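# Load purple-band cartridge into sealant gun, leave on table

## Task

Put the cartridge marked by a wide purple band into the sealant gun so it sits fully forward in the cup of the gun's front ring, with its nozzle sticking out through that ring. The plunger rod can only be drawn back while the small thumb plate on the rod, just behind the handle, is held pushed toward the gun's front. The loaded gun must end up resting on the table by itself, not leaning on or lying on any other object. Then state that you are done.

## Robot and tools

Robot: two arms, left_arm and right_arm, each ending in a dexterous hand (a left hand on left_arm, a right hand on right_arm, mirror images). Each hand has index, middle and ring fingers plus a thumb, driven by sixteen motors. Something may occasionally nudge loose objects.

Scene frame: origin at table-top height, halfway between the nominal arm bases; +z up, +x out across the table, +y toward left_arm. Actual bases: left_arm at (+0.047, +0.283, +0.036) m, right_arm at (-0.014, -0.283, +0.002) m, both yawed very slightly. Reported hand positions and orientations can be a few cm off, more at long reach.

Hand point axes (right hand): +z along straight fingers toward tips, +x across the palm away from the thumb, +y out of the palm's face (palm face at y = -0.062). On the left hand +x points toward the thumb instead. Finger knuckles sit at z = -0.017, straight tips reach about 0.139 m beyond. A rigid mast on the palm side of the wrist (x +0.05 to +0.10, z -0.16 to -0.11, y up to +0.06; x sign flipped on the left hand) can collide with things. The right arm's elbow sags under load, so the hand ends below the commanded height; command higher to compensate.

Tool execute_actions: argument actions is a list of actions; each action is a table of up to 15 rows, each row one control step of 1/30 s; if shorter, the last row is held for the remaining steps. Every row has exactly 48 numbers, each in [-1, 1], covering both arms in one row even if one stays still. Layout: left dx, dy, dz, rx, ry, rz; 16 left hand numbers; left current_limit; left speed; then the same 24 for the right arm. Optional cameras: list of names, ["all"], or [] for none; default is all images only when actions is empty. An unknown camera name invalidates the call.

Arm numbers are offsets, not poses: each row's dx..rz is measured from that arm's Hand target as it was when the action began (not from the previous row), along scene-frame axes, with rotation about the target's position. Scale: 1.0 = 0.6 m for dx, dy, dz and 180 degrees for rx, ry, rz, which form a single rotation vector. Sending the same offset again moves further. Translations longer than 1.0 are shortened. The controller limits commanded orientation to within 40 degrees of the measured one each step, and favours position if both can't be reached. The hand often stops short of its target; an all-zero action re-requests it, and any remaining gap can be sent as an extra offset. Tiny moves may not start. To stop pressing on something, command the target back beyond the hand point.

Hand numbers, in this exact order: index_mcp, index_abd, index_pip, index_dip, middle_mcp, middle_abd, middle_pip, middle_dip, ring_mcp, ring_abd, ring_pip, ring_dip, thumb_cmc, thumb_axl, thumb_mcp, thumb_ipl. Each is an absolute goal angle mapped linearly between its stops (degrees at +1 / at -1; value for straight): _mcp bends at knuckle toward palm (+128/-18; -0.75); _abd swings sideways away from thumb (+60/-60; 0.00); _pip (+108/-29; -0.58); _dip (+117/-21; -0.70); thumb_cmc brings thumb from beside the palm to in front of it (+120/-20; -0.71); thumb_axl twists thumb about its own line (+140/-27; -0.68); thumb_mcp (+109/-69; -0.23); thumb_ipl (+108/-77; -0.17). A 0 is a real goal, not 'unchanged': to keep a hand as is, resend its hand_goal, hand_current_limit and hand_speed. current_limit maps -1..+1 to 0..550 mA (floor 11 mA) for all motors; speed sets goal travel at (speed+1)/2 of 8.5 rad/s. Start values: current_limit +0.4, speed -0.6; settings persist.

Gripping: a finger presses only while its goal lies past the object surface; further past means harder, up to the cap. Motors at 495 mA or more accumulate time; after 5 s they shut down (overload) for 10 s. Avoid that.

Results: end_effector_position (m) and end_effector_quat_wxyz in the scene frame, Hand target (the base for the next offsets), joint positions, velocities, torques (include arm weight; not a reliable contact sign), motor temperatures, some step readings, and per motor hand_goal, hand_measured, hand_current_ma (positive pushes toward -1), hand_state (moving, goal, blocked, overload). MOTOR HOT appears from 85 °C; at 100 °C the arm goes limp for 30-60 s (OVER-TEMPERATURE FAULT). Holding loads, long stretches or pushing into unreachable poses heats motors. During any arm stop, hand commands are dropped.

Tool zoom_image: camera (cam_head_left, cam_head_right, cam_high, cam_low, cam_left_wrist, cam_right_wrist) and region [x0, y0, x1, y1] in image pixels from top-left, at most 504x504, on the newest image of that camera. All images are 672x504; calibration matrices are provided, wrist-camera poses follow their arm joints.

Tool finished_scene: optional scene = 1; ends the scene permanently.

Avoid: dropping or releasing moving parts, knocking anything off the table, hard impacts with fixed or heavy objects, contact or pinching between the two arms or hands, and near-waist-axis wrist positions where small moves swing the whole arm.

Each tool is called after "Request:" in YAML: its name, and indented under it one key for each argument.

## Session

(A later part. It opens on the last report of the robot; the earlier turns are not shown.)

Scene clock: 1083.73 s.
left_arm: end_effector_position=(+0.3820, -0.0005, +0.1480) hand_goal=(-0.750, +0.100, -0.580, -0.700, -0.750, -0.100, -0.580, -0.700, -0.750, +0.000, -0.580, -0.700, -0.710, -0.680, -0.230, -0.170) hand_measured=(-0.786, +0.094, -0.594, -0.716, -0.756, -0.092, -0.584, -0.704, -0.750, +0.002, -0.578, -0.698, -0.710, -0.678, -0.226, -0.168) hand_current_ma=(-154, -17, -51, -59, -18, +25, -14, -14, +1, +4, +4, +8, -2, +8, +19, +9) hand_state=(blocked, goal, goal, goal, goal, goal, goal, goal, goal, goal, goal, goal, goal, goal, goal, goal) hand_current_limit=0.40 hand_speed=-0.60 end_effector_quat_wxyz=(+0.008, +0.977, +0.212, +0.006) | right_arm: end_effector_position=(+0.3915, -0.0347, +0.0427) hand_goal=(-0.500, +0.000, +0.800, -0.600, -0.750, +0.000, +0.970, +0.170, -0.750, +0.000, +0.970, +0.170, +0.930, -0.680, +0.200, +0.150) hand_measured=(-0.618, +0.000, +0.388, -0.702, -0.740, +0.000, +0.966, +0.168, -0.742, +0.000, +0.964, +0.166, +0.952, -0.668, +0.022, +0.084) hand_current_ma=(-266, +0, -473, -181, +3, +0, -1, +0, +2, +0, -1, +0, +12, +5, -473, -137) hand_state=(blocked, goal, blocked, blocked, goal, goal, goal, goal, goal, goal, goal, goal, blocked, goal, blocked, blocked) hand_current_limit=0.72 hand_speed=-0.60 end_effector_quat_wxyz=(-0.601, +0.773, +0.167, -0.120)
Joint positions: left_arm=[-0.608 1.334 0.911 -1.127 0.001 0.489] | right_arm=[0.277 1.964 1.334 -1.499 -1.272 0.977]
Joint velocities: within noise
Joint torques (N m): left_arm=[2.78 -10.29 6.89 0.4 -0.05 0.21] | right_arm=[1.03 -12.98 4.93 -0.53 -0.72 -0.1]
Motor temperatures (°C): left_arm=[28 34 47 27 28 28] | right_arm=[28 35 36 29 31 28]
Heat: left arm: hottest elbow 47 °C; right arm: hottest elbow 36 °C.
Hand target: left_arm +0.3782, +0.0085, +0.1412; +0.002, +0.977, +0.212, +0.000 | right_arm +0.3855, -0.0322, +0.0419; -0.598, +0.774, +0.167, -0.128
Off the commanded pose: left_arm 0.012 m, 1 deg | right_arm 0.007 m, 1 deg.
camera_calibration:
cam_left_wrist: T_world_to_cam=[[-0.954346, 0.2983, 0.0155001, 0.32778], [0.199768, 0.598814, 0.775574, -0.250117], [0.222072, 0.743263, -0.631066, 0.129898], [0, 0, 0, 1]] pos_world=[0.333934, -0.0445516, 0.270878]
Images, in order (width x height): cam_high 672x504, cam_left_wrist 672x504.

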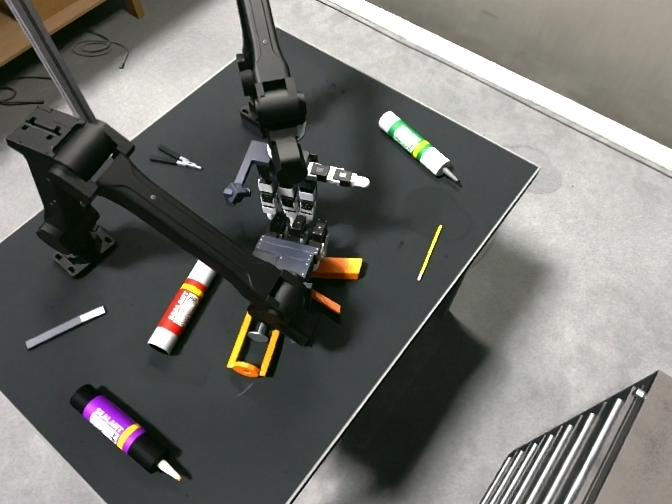

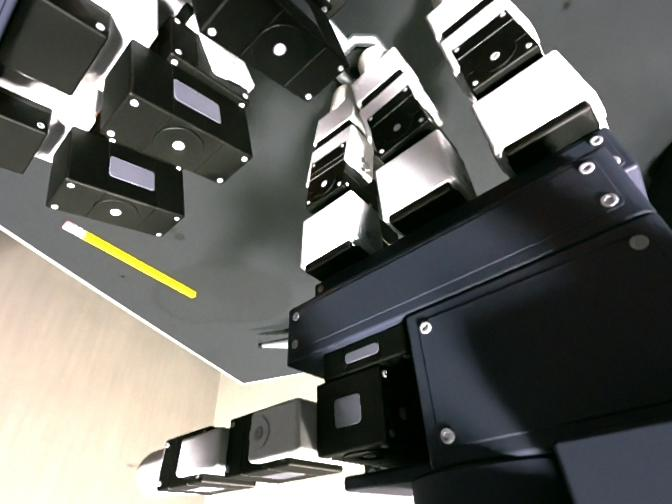

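Request:
execute_actions:
  actions:
    - [[0,0,0.06,0,0,0,-0.75,0.1,-0.58,-0.7,-0.75,-0.1,-0.58,-0.7,-0.75,0,-0.58,-0.7,-0.71,-0.68,-0.23,-0.17,0.4,-0.6,0,0,0,0,0,0,-0.52,0,0.65,-0.6,-0.75,0,0.97,0.17,-0.75,0,0.97,0.17,0.93,-0.68,0.15,0.13,0.4,-0.6]]
    - [[0.0244,-0.0593,0.01,0,0,0,-0.75,0.1,-0.58,-0.7,-0.75,-0.1,-0.58,-0.7,-0.75,0,-0.58,-0.7,-0.71,-0.68,-0.23,-0.17,0.4,-0.6,0,0,0,0,0,0,-0.52,0,0.65,-0.6,-0.75,0,0.97,0.17,-0.75,0,0.97,0.17,0.93,-0.68,0.15,0.13,0.4,-0.6]]
    - [[0,0,-0.05,0,0,0,-0.75,0.1,-0.58,-0.7,-0.75,-0.1,-0.58,-0.7,-0.75,0,-0.58,-0.7,-0.71,-0.68,-0.23,-0.17,0.4,-0.6,0,0,0,0,0,0,-0.52,0,0.65,-0.6,-0.75,0,0.97,0.17,-0.75,0,0.97,0.17,0.93,-0.68,0.15,0.13,0.4,-0.6]]
  cameras: ["cam_left_wrist","cam_head_left"]

Request:
zoom_image:
  camera: "cam_left_wrist"
  region: [280, 0, 460, 135]

Scene clock: 1120.43 s.
left_arm: end_effector_position=(+0.3958, -0.0233, +0.1665) hand_goal=(-0.750, +0.100, -0.580, -0.700, -0.750, -0.100, -0.580, -0.700, -0.750, +0.000, -0.580, -0.700, -0.710, -0.680, -0.230, -0.170) hand_measured=(-0.752, +0.090, -0.584, -0.704, -0.748, -0.094, -0.582, -0.702, -0.750, +0.002, -0.578, -0.698, -0.710, -0.678, -0.226, -0.168) hand_current_ma=(-6, -30, -11, -11, +5, +15, -3, -8, +1, +4, +4, +8, -2, +8, +19, +9) hand_state=(goal, goal, goal, goal, goal, goal, goal, goal, goal, goal, goal, goal, goal, goal, goal, goal) hand_current_limit=0.40 hand_speed=-0.60 end_effector_quat_wxyz=(+0.011, +0.977, +0.212, +0.006) | right_arm: end_effector_position=(+0.3911, -0.0347, +0.0425) hand_goal=(-0.520, +0.000, +0.650, -0.600, -0.750, +0.000, +0.970, +0.170, -0.750, +0.000, +0.970, +0.170, +0.930, -0.680, +0.150, +0.130) hand_measured=(-0.618, -0.002, +0.388, -0.698, -0.740, +0.000, +0.966, +0.168, -0.742, +0.000, +0.964, +0.166, +0.954, -0.668, +0.022, +0.084) hand_current_ma=(-190, +0, -385, -171, +3, +0, -1, +0, +2, +0, -1, +0, +13, +5, -385, -70) hand_state=(blocked, goal, blocked, blocked, goal, goal, goal, goal, goal, goal, goal, goal, blocked, goal, blocked, blocked) hand_current_limit=0.40 hand_speed=-0.60 end_effector_quat_wxyz=(-0.601, +0.772, +0.166, -0.121)
Joint positions: left_arm=[-0.633 1.377 1.004 -1.173 0.003 0.462] | right_arm=[0.277 1.964 1.333 -1.499 -1.273 0.977]
Joint torques (N m): left_arm=[-0.21 -8.88 8.05 1.01 -0.11 -0.04] | right_arm=[1.03 -12.92 5.01 -0.53 -0.7 -0.1]
Heat: left arm: hottest elbow 46 °C; right arm: hottest elbow 36 °C.
Hand target: left_arm +0.3929, -0.0271, +0.1531; +0.002, +0.977, +0.212, +0.000 | right_arm +0.3855, -0.0322, +0.0419; -0.598, +0.773, +0.167, -0.128
Off the commanded pose: left_arm 0.014 m, 1 deg | right_arm 0.006 m, 1 deg.
Step readings (end_effector_position of left_arm | right_arm):
0: (+0.3820, -0.0005, +0.1480) | (+0.3915, -0.0347, +0.0427)
1: (+0.3819, -0.0004, +0.1479) | (+0.3915, -0.0347, +0.0427)
2: (+0.3806, +0.0007, +0.1476) | (+0.3915, -0.0347, +0.0427)
4: (+0.3756, +0.0047, +0.1472) | (+0.3912, -0.0347, +0.0426)
8: (+0.3665, +0.0115, +0.1503) | (+0.3911, -0.0347, +0.0425)
15: (+0.3632, +0.0140, +0.1539) | (+0.3911, -0.0347, +0.0425)
16: (+0.3631, +0.0141, +0.1540) | (+0.3911, -0.0347, +0.0425)
17: (+0.3635, +0.0138, +0.1549) | (+0.3911, -0.0347, +0.0425)
19: (+0.3665, +0.0108, +0.1594) | (+0.3911, -0.0347, +0.0425)
23: (+0.3788, -0.0044, +0.1732) | (+0.3911, -0.0347, +0.0425)
30: (+0.3831, -0.0134, +0.1763) | (+0.3911, -0.0347, +0.0425)
31: (+0.3832, -0.0134, +0.1755) | (+0.3911, -0.0347, +0.0425)
32: (+0.3836, -0.0137, +0.1749) | (+0.3911, -0.0347, +0.0425)
34: (+0.3867, -0.0161, +0.1734) | (+0.3911, -0.0347, +0.0425)
38: (+0.3933, -0.0213, +0.1691) | (+0.3911, -0.0347, +0.0425)
45: (+0.3957, -0.0232, +0.1664) | (+0.3911, -0.0347, +0.0425)
camera_calibration:
cam_left_wrist: T_world_to_cam=[[-0.954933, 0.296527, 0.0132183, 0.347961], [0.197743, 0.602335, 0.773363, -0.252338], [0.221361, 0.741123, -0.633826, 0.156067], [0, 0, 0, 1]] pos_world=[0.34763, -0.0668522, 0.289469]
Images, in order (width x height): cam_head_left 672x504, cam_left_wrist 672x504.

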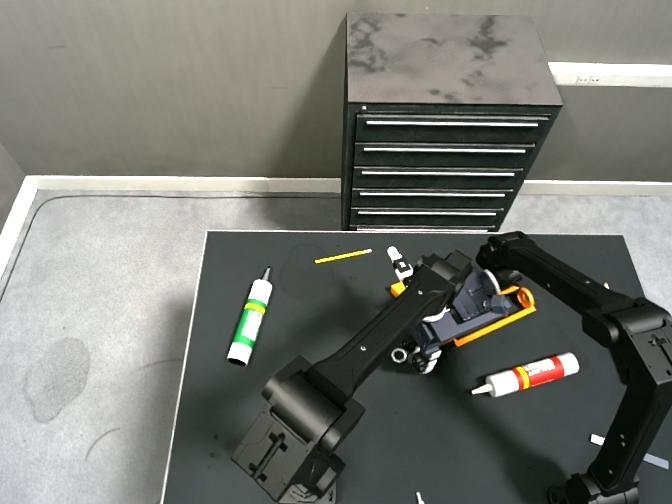

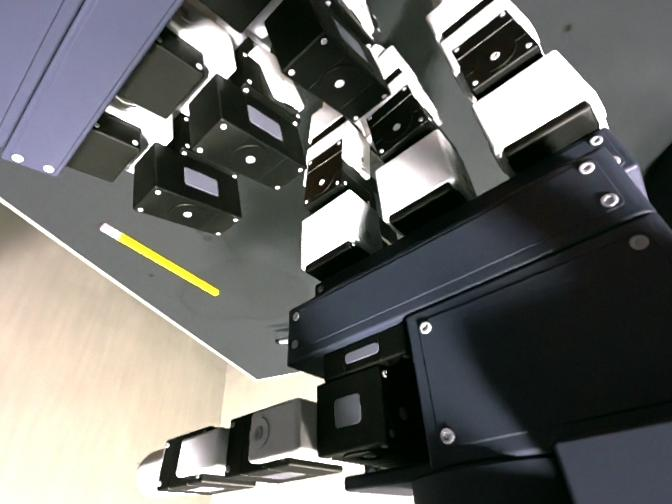

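Scaled by 2.800 from the camera's 672x504 image, which has a finer 960x720 frame.

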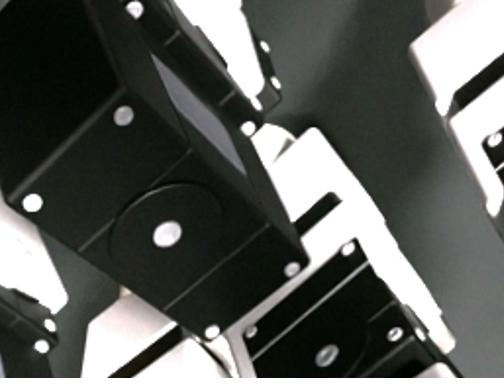

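Request:
execute_actions:
  actions: []
  cameras: ["cam_left_wrist","cam_head_right","cam_low"]

Request:
zoom_image:
  camera: "cam_left_wrist"
  region: [280, 0, 460, 135]

Scene clock: 1149.80 s.
left_arm: end_effector_position=(+0.3958, -0.0233, +0.1665) hand_goal=(-0.750, +0.100, -0.580, -0.700, -0.750, -0.100, -0.580, -0.700, -0.750, +0.000, -0.580, -0.700, -0.710, -0.680, -0.230, -0.170) hand_measured=(-0.752, +0.090, -0.584, -0.704, -0.748, -0.094, -0.582, -0.702, -0.750, +0.002, -0.578, -0.698, -0.710, -0.678, -0.226, -0.168) hand_current_ma=(-6, -30, -11, -11, +5, +15, -3, -8, +1, +4, +4, +8, -2, +8, +19, +9) hand_state=(goal, goal, goal, goal, goal, goal, goal, goal, goal, goal, goal, goal, goal, goal, goal, goal) hand_current_limit=0.40 hand_speed=-0.60 end_effector_quat_wxyz=(+0.011, +0.977, +0.212, +0.006) | right_arm: end_effector_position=(+0.3911, -0.0347, +0.0425) hand_goal=(-0.520, +0.000, +0.650, -0.600, -0.750, +0.000, +0.970, +0.170, -0.750, +0.000, +0.970, +0.170, +0.930, -0.680, +0.150, +0.130) hand_measured=(-0.618, -0.002, +0.388, -0.698, -0.740, +0.000, +0.966, +0.168, -0.742, +0.000, +0.964, +0.166, +0.954, -0.668, +0.022, +0.084) hand_current_ma=(-190, +0, -385, -171, +3, +0, -1, +0, +2, +0, -1, +0, +13, +5, -385, -70) hand_state=(blocked, goal, blocked, blocked, goal, goal, goal, goal, goal, goal, goal, goal, blocked, goal, blocked, blocked) hand_current_limit=0.40 hand_speed=-0.60 end_effector_quat_wxyz=(-0.601, +0.772, +0.166, -0.121)
Joint positions: left_arm=[-0.633 1.377 1.004 -1.173 0.003 0.462] | right_arm=[0.277 1.964 1.333 -1.499 -1.273 0.977]
Joint velocities: within noise
Joint torques (N m): left_arm=[-0.32 -9.11 8.09 0.96 -0.12 -0.07] | right_arm=[1.03 -12.92 5 -0.53 -0.7 -0.1]
Motor temperatures (°C): left_arm=[28 33 46 27 28 28] | right_arm=[28 35 36 29 31 28]
Heat: left arm: hottest elbow 46 °C; right arm: hottest elbow 36 °C.
Hand target: left_arm +0.3928, -0.0271, +0.1531; +0.002, +0.977, +0.212, +0.000 | right_arm +0.3855, -0.0322, +0.0419; -0.598, +0.773, +0.167, -0.128
Off the commanded pose: left_arm 0.014 m, 1 deg | right_arm 0.006 m, 1 deg.
camera_calibration:
cam_left_wrist: T_world_to_cam=[[-0.954933, 0.296527, 0.0132183, 0.347961], [0.197743, 0.602335, 0.773363, -0.252338], [0.221361, 0.741123, -0.633826, 0.156067], [0, 0, 0, 1]] pos_world=[0.34763, -0.0668522, 0.289469]
Images, in order (width x height): cam_head_right 672x504, cam_low 672x504, cam_left_wrist 672x504.

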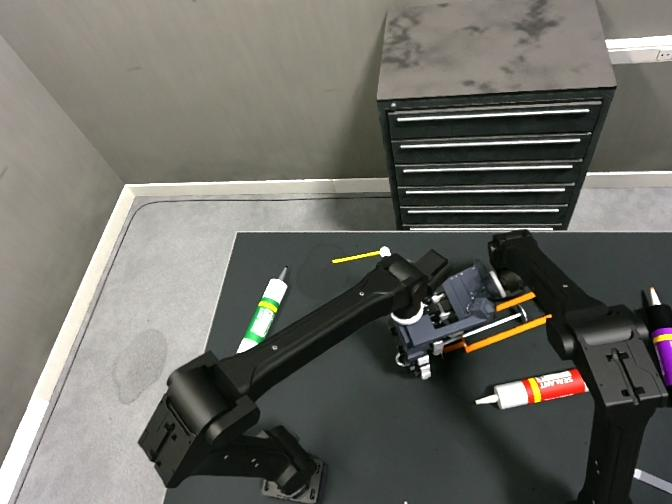

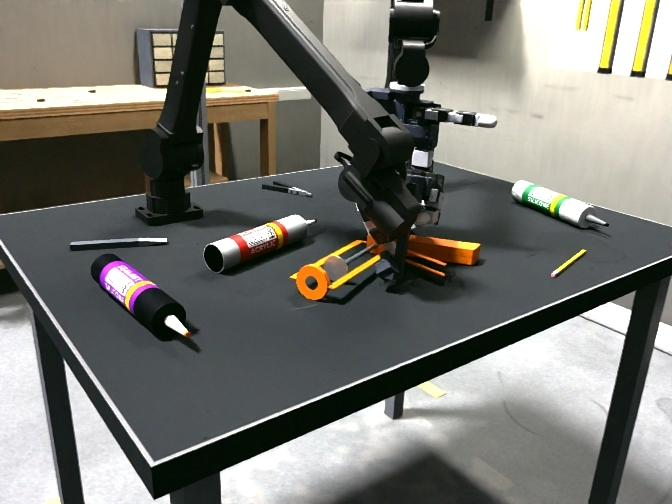

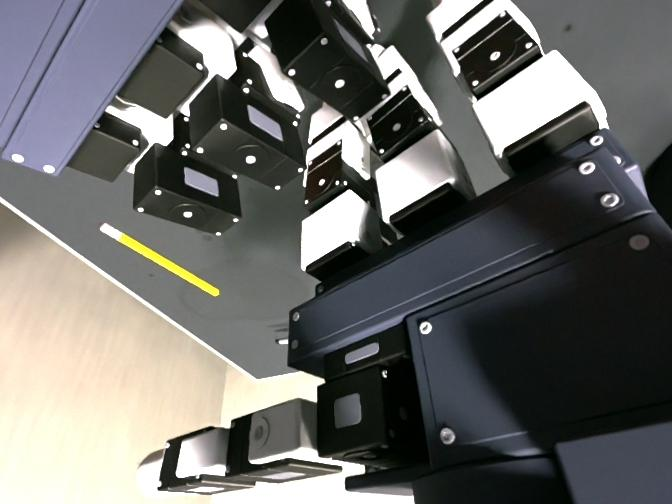

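Scaled by 2.800 from the camera's 672x504 image, which has a finer 960x720 frame.

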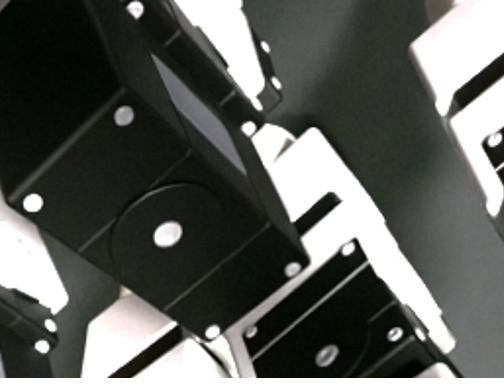

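Request:
execute_actions:
  actions:
    - [[0.0035,-0.015,-0.03,0,0,0,-0.75,0.10,-0.58,-0.7,-0.75,-0.10,-0.58,-0.7,-0.75,0,-0.58,-0.7,-0.71,-0.68,-0.23,-0.17,0.4,-0.6,0,0,0,0,0,0,-0.52,0,0.65,-0.6,-0.75,0,0.97,0.17,-0.75,0,0.97,0.17,0.93,-0.68,0.15,0.13,0.4,-0.6]]
  cameras: ["cam_left_wrist"]

Request:
zoom_image:
  camera: "cam_left_wrist"
  region: [280, 0, 460, 135]

Scene clock: 1159.63 s.
left_arm: end_effector_position=(+0.4006, -0.0330, +0.1513) hand_goal=(-0.750, +0.100, -0.580, -0.700, -0.750, -0.100, -0.580, -0.700, -0.750, +0.000, -0.580, -0.700, -0.710, -0.680, -0.230, -0.170) hand_measured=(-0.752, +0.090, -0.584, -0.704, -0.748, -0.094, -0.582, -0.702, -0.750, +0.002, -0.578, -0.698, -0.710, -0.678, -0.226, -0.168) hand_current_ma=(-6, -30, -11, -11, +5, +15, -3, -8, +1, +4, +4, +8, -2, +8, +19, +9) hand_state=(goal, goal, goal, goal, goal, goal, goal, goal, goal, goal, goal, goal, goal, goal, goal, goal) hand_current_limit=0.40 hand_speed=-0.60 end_effector_quat_wxyz=(+0.013, +0.977, +0.213, +0.008) | right_arm: end_effector_position=(+0.3911, -0.0347, +0.0425) hand_goal=(-0.520, +0.000, +0.650, -0.600, -0.750, +0.000, +0.970, +0.170, -0.750, +0.000, +0.970, +0.170, +0.930, -0.680, +0.150, +0.130) hand_measured=(-0.618, -0.002, +0.388, -0.698, -0.740, +0.000, +0.966, +0.168, -0.742, +0.000, +0.964, +0.166, +0.954, -0.668, +0.022, +0.084) hand_current_ma=(-190, +0, -385, -171, +3, +0, -1, +0, +2, +0, -1, +0, +13, +5, -385, -70) hand_state=(blocked, goal, blocked, blocked, goal, goal, goal, goal, goal, goal, goal, goal, blocked, goal, blocked, blocked) hand_current_limit=0.40 hand_speed=-0.60 end_effector_quat_wxyz=(-0.601, +0.772, +0.166, -0.121)
Joint positions: left_arm=[-0.645 1.416 0.999 -1.123 0.003 0.448] | right_arm=[0.277 1.964 1.333 -1.499 -1.273 0.977]
Joint torques (N m): left_arm=[-0.5 -9.52 7.61 1.06 -0.09 0.01] | right_arm=[1.03 -12.92 5.01 -0.53 -0.7 -0.1]
Heat: left arm: hottest elbow 46 °C; right arm: hottest elbow 36 °C.
Hand target: left_arm +0.3950, -0.0361, +0.1353; +0.002, +0.977, +0.212, +0.000 | right_arm +0.3855, -0.0322, +0.0419; -0.598, +0.773, +0.167, -0.128
Off the commanded pose: left_arm 0.017 m, 2 deg | right_arm 0.006 m, 1 deg.
Step readings (end_effector_position of left_arm | right_arm):
0: (+0.3958, -0.0233, +0.1665) | (+0.3911, -0.0347, +0.0425)
1: (+0.3959, -0.0233, +0.1665) | (+0.3911, -0.0347, +0.0425)
2: (+0.3965, -0.0239, +0.1665) | (+0.3911, -0.0347, +0.0425)
4: (+0.3985, -0.0273, +0.1655) | (+0.3911, -0.0347, +0.0425)
8: (+0.4014, -0.0321, +0.1589) | (+0.3911, -0.0347, +0.0425)
15: (+0.4004, -0.0325, +0.1512) | (+0.3911, -0.0347, +0.0425)
camera_calibration:
cam_left_wrist: T_world_to_cam=[[-0.955511, 0.294845, 0.00808512, 0.356533], [0.193442, 0.605729, 0.771798, -0.233637], [0.222663, 0.739025, -0.635817, 0.152433], [0, 0, 0, 1]] pos_world=[0.351925, -0.0762527, 0.274357]
Images, in order (width x height): cam_left_wrist 672x504.

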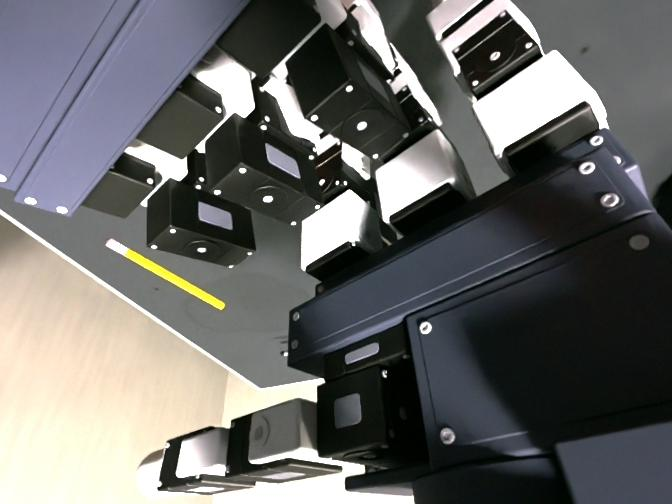

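Scaled by 2.800 from the camera's 672x504 image, which has a finer 960x720 frame.

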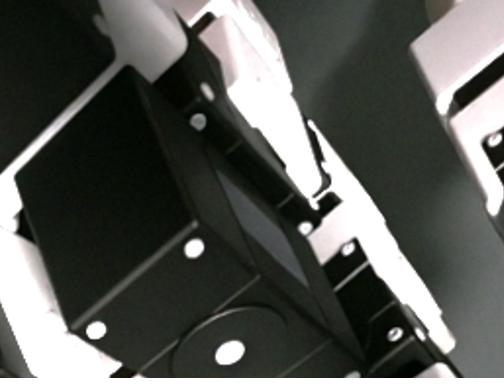

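Request:
execute_actions:
  actions:
    - [[-0.018,0.004,-0.012,0,0,0,-0.75,0.10,-0.58,-0.7,-0.75,-0.10,-0.58,-0.7,-0.75,0,-0.58,-0.7,-0.71,-0.68,-0.23,-0.17,0.4,-0.6,0,0,0,0,0,0,-0.52,0,0.65,-0.6,-0.75,0,0.97,0.17,-0.75,0,0.97,0.17,0.93,-0.68,0.15,0.13,0.4,-0.6]]
  cameras: ["cam_left_wrist","cam_head_left","cam_head_right"]

Request:
zoom_image:
  camera: "cam_head_left"
  region: [380, 310, 480, 390]

Request:
zoom_image:
  camera: "cam_left_wrist"
  region: [280, 0, 460, 135]

Scene clock: 1169.80 s.
left_arm: end_effector_position=(+0.3902, -0.0318, +0.1398) hand_goal=(-0.750, +0.100, -0.580, -0.700, -0.750, -0.100, -0.580, -0.700, -0.750, +0.000, -0.580, -0.700, -0.710, -0.680, -0.230, -0.170) hand_measured=(-0.748, +0.090, -0.580, -0.702, -0.750, -0.094, -0.582, -0.702, -0.750, +0.002, -0.578, -0.698, -0.710, -0.678, -0.226, -0.168) hand_current_ma=(+9, -28, +0, -4, +1, +16, -4, -7, +1, +4, +4, +8, -2, +8, +19, +9) hand_state=(goal, goal, goal, goal, goal, goal, goal, goal, goal, goal, goal, goal, goal, goal, goal, goal) hand_current_limit=0.40 hand_speed=-0.60 end_effector_quat_wxyz=(+0.009, +0.977, +0.213, +0.006) | right_arm: end_effector_position=(+0.3911, -0.0347, +0.0425) hand_goal=(-0.520, +0.000, +0.650, -0.600, -0.750, +0.000, +0.970, +0.170, -0.750, +0.000, +0.970, +0.170, +0.930, -0.680, +0.150, +0.130) hand_measured=(-0.618, -0.002, +0.388, -0.698, -0.740, +0.000, +0.966, +0.168, -0.742, +0.000, +0.964, +0.166, +0.954, -0.668, +0.022, +0.084) hand_current_ma=(-190, +0, -385, -170, +3, +0, -1, +0, +2, +0, -1, +0, +13, +5, -385, -70) hand_state=(blocked, goal, blocked, blocked, goal, goal, goal, goal, goal, goal, goal, goal, blocked, goal, blocked, blocked) hand_current_limit=0.40 hand_speed=-0.60 end_effector_quat_wxyz=(-0.601, +0.772, +0.166, -0.121)
Joint positions: left_arm=[-0.66 1.412 0.964 -1.101 0.002 0.434] | right_arm=[0.277 1.964 1.333 -1.499 -1.273 0.977]
Joint torques (N m): left_arm=[-0.44 -10.17 7.35 1.1 -0.09 -0.01] | right_arm=[1.08 -12.92 5.01 -0.53 -0.7 -0.09]
Heat: left arm: hottest elbow 46 °C; right arm: hottest elbow 36 °C.
Hand target: left_arm +0.3842, -0.0338, +0.1282; +0.002, +0.977, +0.212, +0.000 | right_arm +0.3855, -0.0322, +0.0419; -0.598, +0.773, +0.167, -0.128
Off the commanded pose: left_arm 0.013 m, 1 deg | right_arm 0.006 m, 1 deg.
Step readings (end_effector_position of left_arm | right_arm):
0: (+0.4006, -0.0330, +0.1513) | (+0.3911, -0.0347, +0.0425)
1: (+0.4006, -0.0330, +0.1513) | (+0.3911, -0.0347, +0.0425)
2: (+0.4002, -0.0333, +0.1507) | (+0.3911, -0.0347, +0.0425)
4: (+0.3987, -0.0341, +0.1496) | (+0.3911, -0.0347, +0.0425)
8: (+0.3970, -0.0355, +0.1494) | (+0.3911, -0.0347, +0.0425)
15: (+0.3902, -0.0317, +0.1398) | (+0.3911, -0.0347, +0.0425)
camera_calibration:
cam_left_wrist: T_world_to_cam=[[-0.955009, 0.296157, 0.0157493, 0.345129], [0.198937, 0.600312, 0.774629, -0.22616], [0.219957, 0.742911, -0.63222, 0.147134], [0, 0, 0, 1]] pos_world=[0.34223, -0.0757532, 0.262776]
Images, in order (width x height): cam_head_left 672x504, cam_head_right 672x504, cam_left_wrist 672x504.

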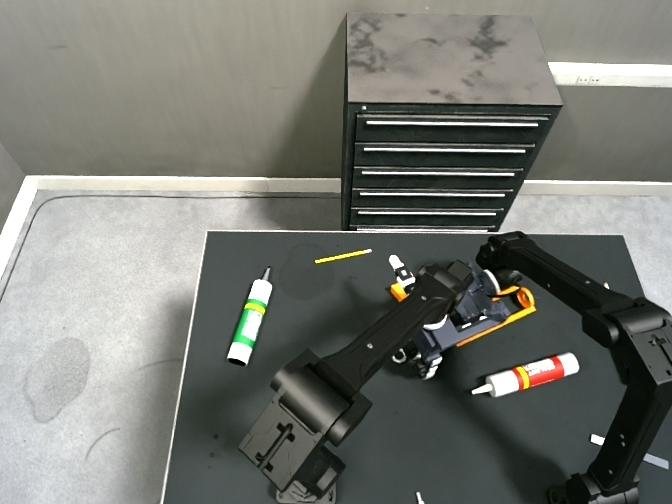

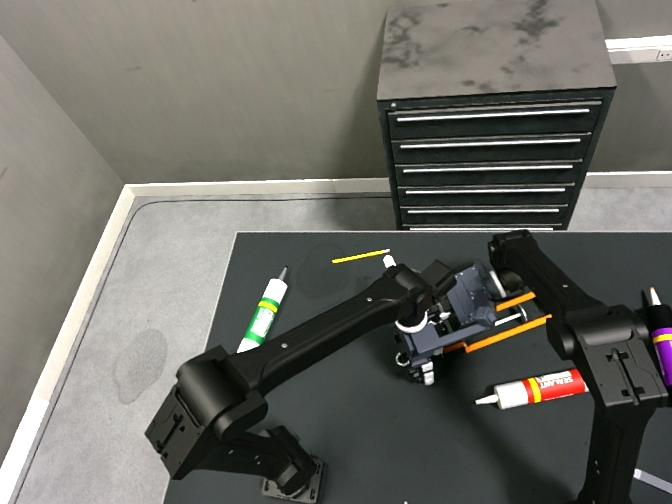

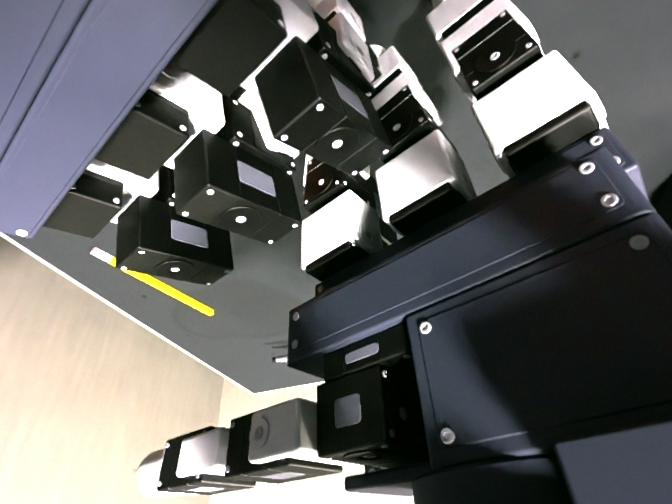

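Scaled by 5.040 from the camera's 672x504 image, which has a finer 960x720 frame.

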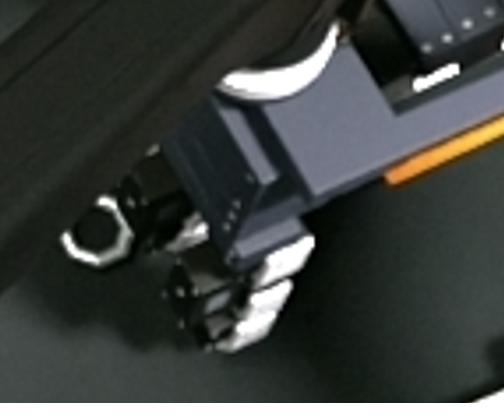

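Scaled by 2.800 from the camera's 672x504 image, which has a finer 960x720 frame.

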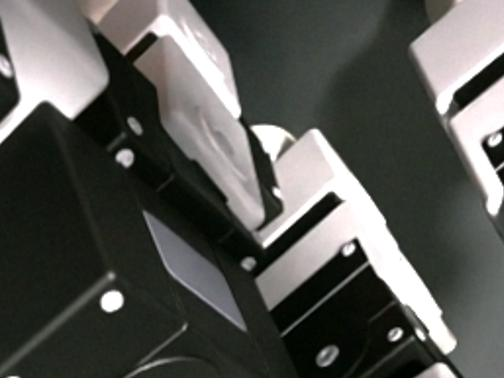

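Request:
zoom_image:
  camera: "cam_head_left"
  region: [385, 330, 449, 386]

Request:
zoom_image:
  camera: "cam_head_right"
  region: [385, 330, 449, 386]

Request:
zoom_image:
  camera: "cam_left_wrist"
  region: [340, 0, 430, 68]

Scaled by 7.875 from the camera's 672x504 image, which has a finer 960x720 frame.

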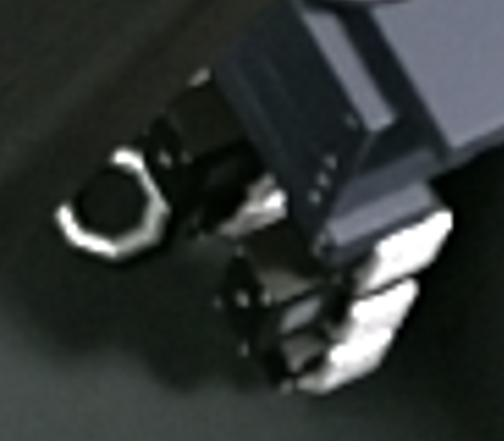

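Scaled by 7.875 from the camera's 672x504 image, which has a finer 960x720 frame.

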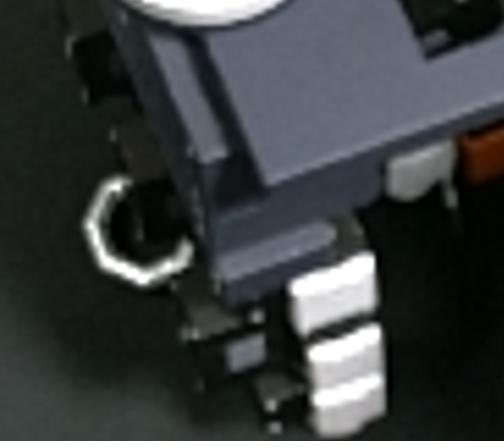

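Scaled by 5.600 from the camera's 672x504 image, which has a finer 960x720 frame.

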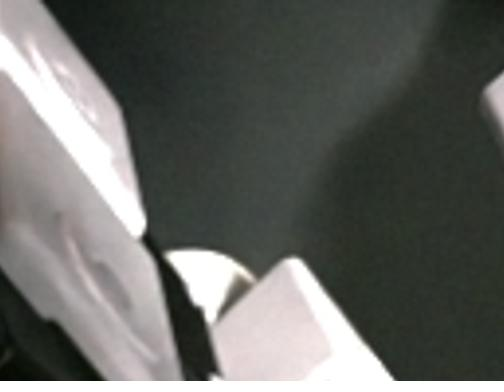

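Request:
execute_actions:
  actions:
    - [[0.0,0.0,-0.015,0,0,0,-0.75,0.10,-0.58,-0.7,-0.75,-0.10,-0.58,-0.7,-0.75,0,-0.58,-0.7,-0.71,-0.68,-0.23,-0.17,0.4,-0.6,0,0,0,0,0,0,-0.52,0,0.65,-0.6,-0.75,0,0.97,0.17,-0.75,0,0.97,0.17,0.93,-0.68,0.15,0.13,0.4,-0.6]]
  cameras: ["cam_left_wrist"]

Request:
zoom_image:
  camera: "cam_left_wrist"
  region: [320, 0, 440, 90]

Scene clock: 1186.90 s.
left_arm: end_effector_position=(+0.3906, -0.0320, +0.1361) hand_goal=(-0.750, +0.100, -0.580, -0.700, -0.750, -0.100, -0.580, -0.700, -0.750, +0.000, -0.580, -0.700, -0.710, -0.680, -0.230, -0.170) hand_measured=(-0.748, +0.090, -0.580, -0.702, -0.750, -0.094, -0.582, -0.702, -0.750, +0.002, -0.578, -0.698, -0.710, -0.678, -0.226, -0.168) hand_current_ma=(+8, -27, +0, -4, +1, +17, -4, -7, +1, +4, +4, +8, -2, +8, +19, +9) hand_state=(goal, goal, goal, goal, goal, goal, goal, goal, goal, goal, goal, goal, goal, goal, goal, goal) hand_current_limit=0.40 hand_speed=-0.60 end_effector_quat_wxyz=(+0.013, +0.977, +0.213, +0.009) | right_arm: end_effector_position=(+0.3911, -0.0347, +0.0425) hand_goal=(-0.520, +0.000, +0.650, -0.600, -0.750, +0.000, +0.970, +0.170, -0.750, +0.000, +0.970, +0.170, +0.930, -0.680, +0.150, +0.130) hand_measured=(-0.618, -0.002, +0.388, -0.698, -0.740, +0.000, +0.966, +0.168, -0.742, +0.000, +0.964, +0.166, +0.954, -0.668, +0.022, +0.084) hand_current_ma=(-190, +0, -385, -170, +3, +0, -1, +0, +2, +0, -1, +0, +13, +5, -385, -70) hand_state=(blocked, goal, blocked, blocked, goal, goal, goal, goal, goal, goal, goal, goal, blocked, goal, blocked, blocked) hand_current_limit=0.40 hand_speed=-0.60 end_effector_quat_wxyz=(-0.601, +0.772, +0.166, -0.121)
Joint positions: left_arm=[-0.66 1.412 0.95 -1.076 0.002 0.433] | right_arm=[0.277 1.964 1.333 -1.499 -1.273 0.977]
Joint torques (N m): left_arm=[-0.26 -9.17 7.08 1.09 -0.1 -0.02] | right_arm=[1.03 -12.98 5 -0.51 -0.7 -0.1]
Heat: left arm: hottest elbow 45 °C; right arm: hottest elbow 36 °C.
Hand target: left_arm +0.3842, -0.0337, +0.1191; +0.002, +0.977, +0.212, +0.000 | right_arm +0.3855, -0.0322, +0.0419; -0.598, +0.773, +0.167, -0.128
Off the commanded pose: left_arm 0.018 m, 2 deg | right_arm 0.006 m, 1 deg.
Step readings (end_effector_position of left_arm | right_arm):
0: (+0.3902, -0.0317, +0.1398) | (+0.3911, -0.0347, +0.0425)
1: (+0.3902, -0.0317, +0.1398) | (+0.3911, -0.0347, +0.0425)
2: (+0.3904, -0.0318, +0.1397) | (+0.3911, -0.0347, +0.0425)
4: (+0.3905, -0.0319, +0.1387) | (+0.3911, -0.0347, +0.0425)
8: (+0.3905, -0.0319, +0.1367) | (+0.3911, -0.0347, +0.0425)
15: (+0.3906, -0.0320, +0.1363) | (+0.3911, -0.0347, +0.0425)
camera_calibration:
cam_left_wrist: T_world_to_cam=[[-0.955344, 0.295443, 0.00560196, 0.347093], [0.191952, 0.606059, 0.771911, -0.220057], [0.224661, 0.738516, -0.635705, 0.143359], [0, 0, 0, 1]] pos_world=[0.341626, -0.075052, 0.259054]
Images, in order (width x height): cam_left_wrist 672x504.

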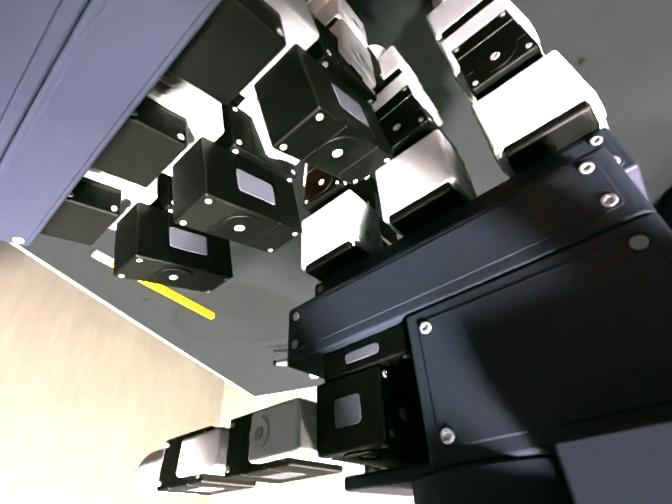

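Scaled by 4.200 from the camera's 672x504 image, which has a finer 960x720 frame.

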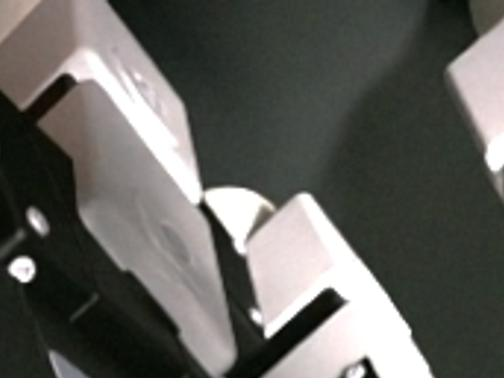

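Request:
execute_actions:
  actions:
    - [[-0.0070,0.0305,-0.005,0,0,0,-0.78,0.10,-0.58,-0.7,-0.78,-0.10,-0.58,-0.7,-0.75,0,-0.58,-0.7,-0.71,-0.68,-0.23,-0.17,0.6,-0.6,0,0,0,0,0,0,-0.52,0,0.65,-0.6,-0.75,0,0.97,0.17,-0.75,0,0.97,0.17,0.93,-0.68,0.15,0.13,0.4,-0.6]]
  cameras: ["cam_left_wrist","cam_head_left"]

Request:
zoom_image:
  camera: "cam_left_wrist"
  region: [320, 0, 440, 90]

Request:
zoom_image:
  camera: "cam_head_left"
  region: [385, 330, 449, 386]

Scene clock: 1195.70 s.
left_arm: end_effector_position=(+0.3873, -0.0294, +0.1349) hand_goal=(-0.780, +0.100, -0.580, -0.700, -0.780, -0.100, -0.580, -0.700, -0.750, +0.000, -0.580, -0.700, -0.710, -0.680, -0.230, -0.170) hand_measured=(-0.766, +0.094, -0.576, -0.698, -0.770, -0.092, -0.578, -0.700, -0.748, +0.000, -0.578, -0.698, -0.710, -0.678, -0.226, -0.168) hand_current_ma=(+50, -16, +15, +4, +38, +26, +6, -1, +7, +1, +4, +8, -2, +8, +19, +9) hand_state=(goal, goal, goal, goal, goal, goal, goal, goal, goal, goal, goal, goal, goal, goal, goal, goal) hand_current_limit=0.60 hand_speed=-0.60 end_effector_quat_wxyz=(+0.019, +0.977, +0.211, +0.013) | right_arm: end_effector_position=(+0.3911, -0.0347, +0.0425) hand_goal=(-0.520, +0.000, +0.650, -0.600, -0.750, +0.000, +0.970, +0.170, -0.750, +0.000, +0.970, +0.170, +0.930, -0.680, +0.150, +0.130) hand_measured=(-0.618, -0.002, +0.388, -0.698, -0.740, +0.000, +0.966, +0.168, -0.742, +0.000, +0.964, +0.166, +0.954, -0.668, +0.022, +0.084) hand_current_ma=(-190, +0, -385, -170, +3, +0, -1, +0, +2, +0, -1, +0, +13, +5, -385, -70) hand_state=(blocked, goal, blocked, blocked, goal, goal, goal, goal, goal, goal, goal, goal, blocked, goal, blocked, blocked) hand_current_limit=0.40 hand_speed=-0.60 end_effector_quat_wxyz=(-0.601, +0.772, +0.166, -0.121)
Joint positions: left_arm=[-0.66 1.397 0.927 -1.055 0.001 0.439] | right_arm=[0.277 1.964 1.333 -1.499 -1.273 0.977]
Joint torques (N m): left_arm=[2.37 -10.52 5.44 0.69 -0.01 0.18] | right_arm=[1.03 -12.92 5.03 -0.53 -0.7 -0.1]
Heat: left arm: hottest elbow 45 °C; right arm: hottest elbow 36 °C.
Hand target: left_arm +0.3800, -0.0153, +0.1160; +0.002, +0.977, +0.212, +0.000 | right_arm +0.3855, -0.0322, +0.0419; -0.598, +0.773, +0.167, -0.128
Off the commanded pose: left_arm 0.025 m, 2 deg | right_arm 0.006 m, 1 deg.
Step readings (end_effector_position of left_arm | right_arm):
0: (+0.3906, -0.0320, +0.1361) | (+0.3911, -0.0347, +0.0425)
1: (+0.3906, -0.0320, +0.1361) | (+0.3911, -0.0347, +0.0425)
2: (+0.3903, -0.0317, +0.1353) | (+0.3911, -0.0347, +0.0425)
4: (+0.3896, -0.0311, +0.1341) | (+0.3911, -0.0347, +0.0425)
8: (+0.3883, -0.0300, +0.1349) | (+0.3911, -0.0347, +0.0425)
15: (+0.3872, -0.0296, +0.1350) | (+0.3911, -0.0347, +0.0425)
camera_calibration:
cam_left_wrist: T_world_to_cam=[[-0.953851, 0.300202, -0.00693198, 0.344493], [0.186865, 0.611492, 0.768869, -0.217398], [0.235055, 0.732091, -0.639369, 0.137777], [0, 0, 0, 1]] pos_world=[0.336833, -0.0713457, 0.257629]
Images, in order (width x height): cam_head_left 672x504, cam_left_wrist 672x504.

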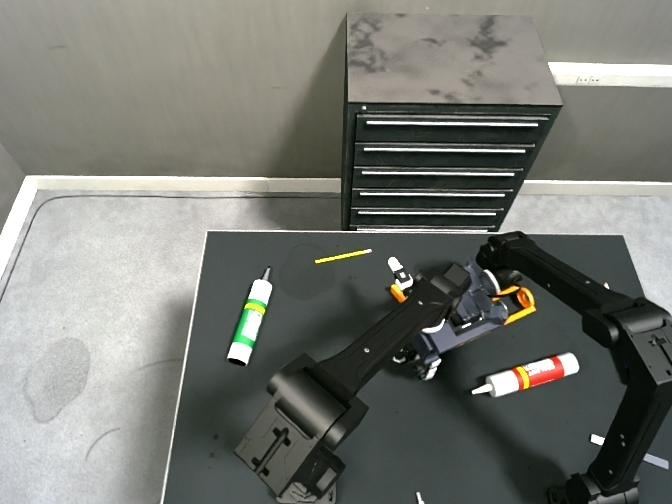

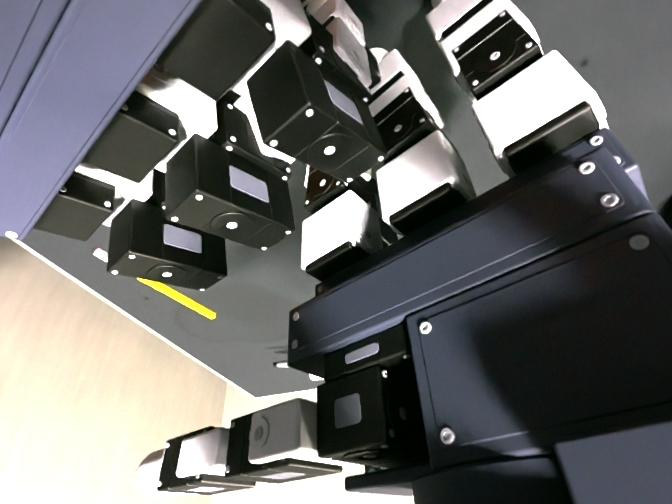

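Scaled by 4.200 from the camera's 672x504 image, which has a finer 960x720 frame.

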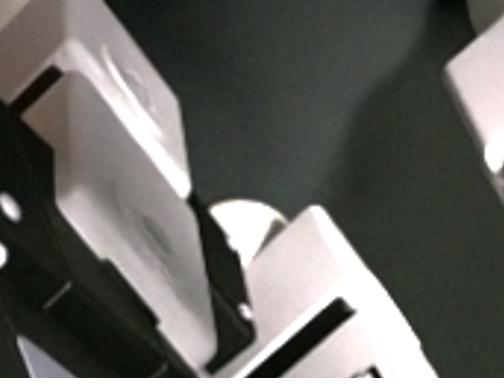

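Scaled by 7.875 from the camera's 672x504 image, which has a finer 960x720 frame.

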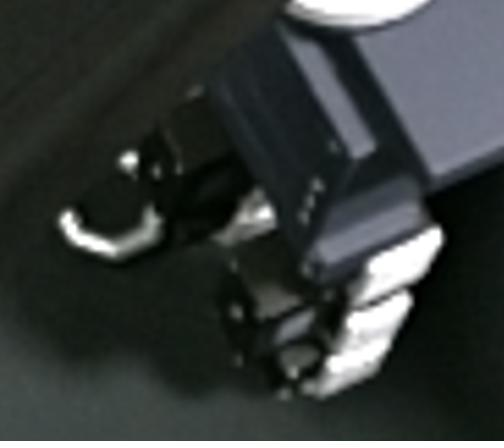

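Request:
execute_actions:
  actions:
    - [[-0.0070,0.0305,-0.002,0,0,0,-0.80,0.10,-0.58,-0.7,-0.80,-0.10,-0.58,-0.7,-0.75,0,-0.58,-0.7,-0.71,-0.68,-0.23,-0.17,0.7,-0.6,0,0,0,0,0,0,-0.52,0,0.75,-0.6,-0.75,0,0.97,0.17,-0.75,0,0.97,0.17,0.93,-0.68,0.2,0.13,0.5,-0.6]]
  cameras: ["cam_left_wrist","cam_head_left","cam_head_right","cam_low"]

Request:
zoom_image:
  camera: "cam_left_wrist"
  region: [320, 0, 440, 90]

Request:
zoom_image:
  camera: "cam_head_left"
  region: [385, 330, 449, 386]

Request:
zoom_image:
  camera: "cam_low"
  region: [280, 220, 400, 310]

Request:
zoom_image:
  camera: "cam_head_right"
  region: [420, 320, 480, 368]

Scene clock: 1205.47 s.
left_arm: end_effector_position=(+0.3827, -0.0183, +0.1356) hand_goal=(-0.800, +0.100, -0.580, -0.700, -0.800, -0.100, -0.580, -0.700, -0.750, +0.000, -0.580, -0.700, -0.710, -0.680, -0.230, -0.170) hand_measured=(-0.766, +0.094, -0.560, -0.690, -0.764, -0.090, -0.562, -0.692, -0.746, +0.000, -0.576, -0.698, -0.710, -0.678, -0.226, -0.168) hand_current_ma=(+142, -15, +72, +32, +155, +31, +68, +29, +13, +0, +9, +6, -2, +8, +19, +9) hand_state=(blocked, goal, goal, goal, blocked, goal, goal, goal, goal, goal, goal, goal, goal, goal, goal, goal) hand_current_limit=0.70 hand_speed=-0.60 end_effector_quat_wxyz=(+0.026, +0.979, +0.204, +0.014) | right_arm: end_effector_position=(+0.3911, -0.0347, +0.0425) hand_goal=(-0.520, +0.000, +0.750, -0.600, -0.750, +0.000, +0.970, +0.170, -0.750, +0.000, +0.970, +0.170, +0.930, -0.680, +0.200, +0.130) hand_measured=(-0.618, -0.002, +0.388, -0.698, -0.740, +0.000, +0.966, +0.168, -0.742, +0.000, +0.964, +0.166, +0.954, -0.668, +0.022, +0.084) hand_current_ma=(-190, +0, -413, -170, +3, +0, -1, +0, +2, +0, -1, +0, +13, +5, -412, -70) hand_state=(blocked, goal, blocked, blocked, goal, goal, goal, goal, goal, goal, goal, goal, blocked, goal, blocked, blocked) hand_current_limit=0.50 hand_speed=-0.60 end_effector_quat_wxyz=(-0.601, +0.772, +0.166, -0.121)
Joint positions: left_arm=[-0.637 1.362 0.891 -1.041 0.012 0.475] | right_arm=[0.277 1.964 1.333 -1.499 -1.273 0.977]
Joint torques (N m): left_arm=[2.96 -9.88 5.22 0.31 -0.41 0.15] | right_arm=[1.03 -12.92 5.01 -0.53 -0.7 -0.1]
Heat: left arm: hottest elbow 45 °C; right arm: hottest elbow 36 °C.
Hand target: left_arm +0.3757, +0.0030, +0.1148; +0.002, +0.977, +0.212, +0.000 | right_arm +0.3855, -0.0322, +0.0419; -0.598, +0.773, +0.167, -0.128
Off the commanded pose: left_arm 0.031 m, 3 deg | right_arm 0.006 m, 1 deg.
Step readings (end_effector_position of left_arm | right_arm):
0: (+0.3873, -0.0295, +0.1349) | (+0.3911, -0.0347, +0.0425)
1: (+0.3872, -0.0295, +0.1350) | (+0.3911, -0.0347, +0.0425)
2: (+0.3871, -0.0281, +0.1345) | (+0.3911, -0.0347, +0.0425)
4: (+0.3864, -0.0256, +0.1351) | (+0.3911, -0.0347, +0.0425)
8: (+0.3840, -0.0191, +0.1356) | (+0.3911, -0.0347, +0.0425)
15: (+0.3829, -0.0184, +0.1356) | (+0.3911, -0.0347, +0.0425)
camera_calibration:
cam_left_wrist: T_world_to_cam=[[-0.949545, 0.313244, -0.0155548, 0.336527], [0.192169, 0.620291, 0.760467, -0.224621], [0.24786, 0.719109, -0.64919, 0.127304], [0, 0, 0, 1]] pos_world=[0.33116, -0.0576306, 0.258696]
Images, in order (width x height): cam_head_left 672x504, cam_head_right 672x504, cam_low 672x504, cam_left_wrist 672x504.

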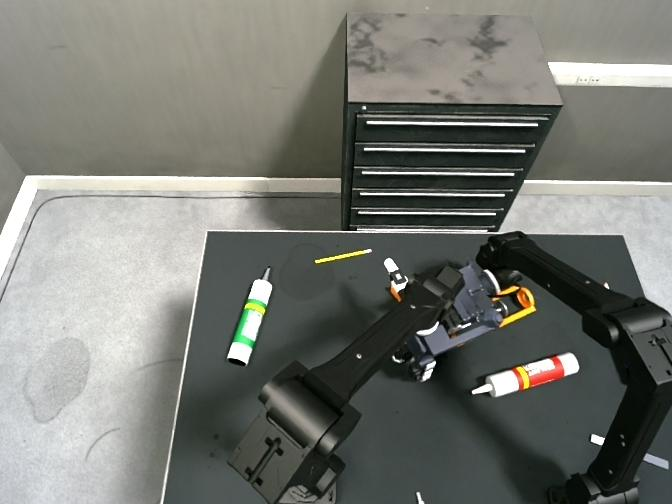

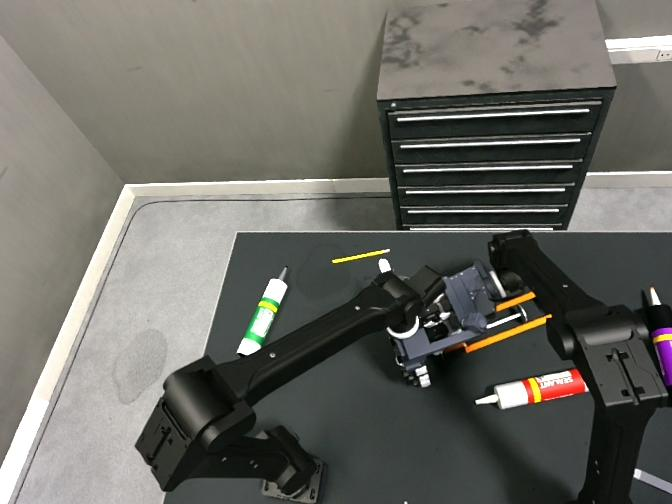

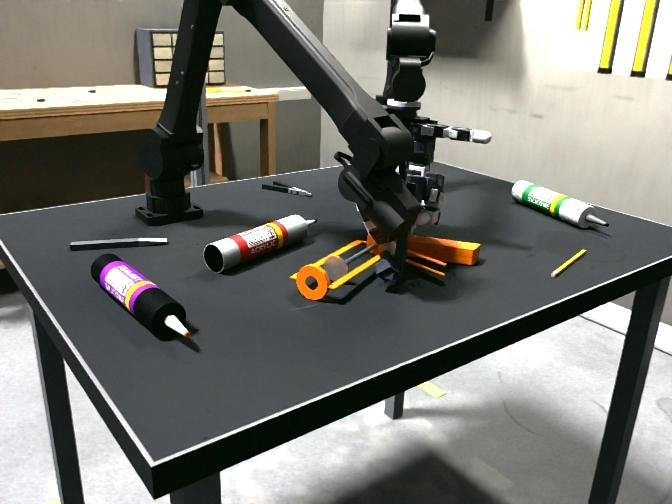

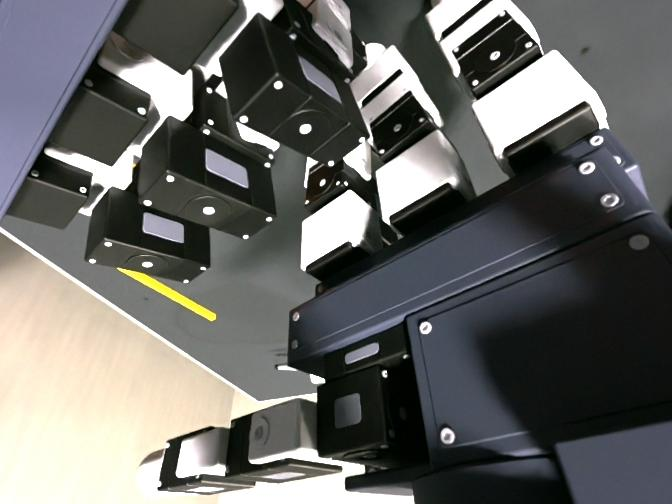

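Scaled by 4.200 from the camera's 672x504 image, which has a finer 960x720 frame.

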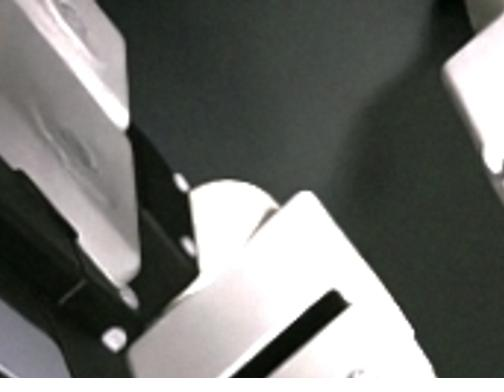

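Scaled by 7.875 from the camera's 672x504 image, which has a finer 960x720 frame.

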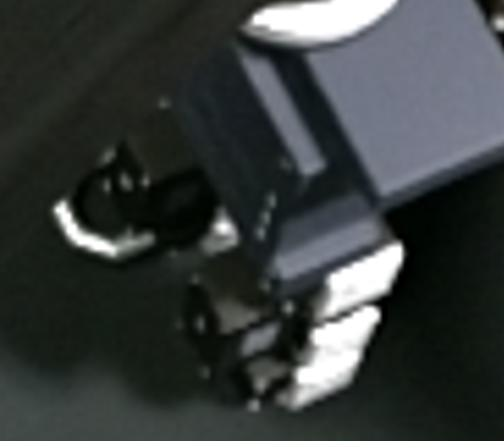

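Scaled by 4.200 from the camera's 672x504 image, which has a finer 960x720 frame.

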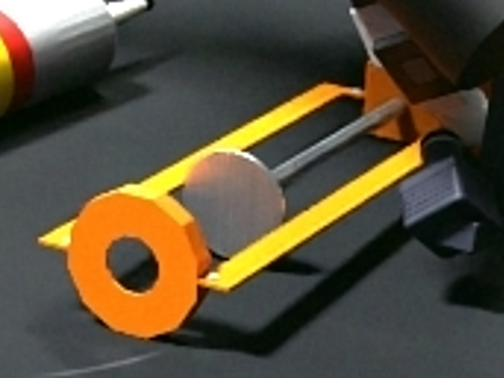

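Scaled by 8.400 from the camera's 672x504 image, which has a finer 960x720 frame.

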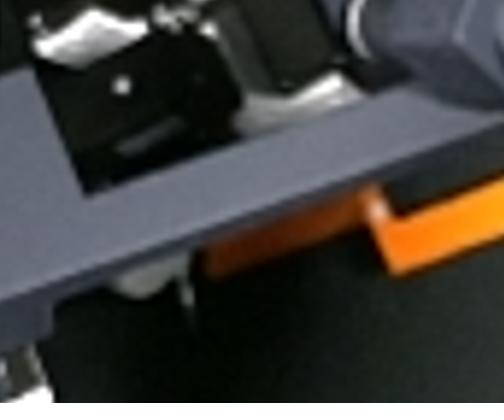

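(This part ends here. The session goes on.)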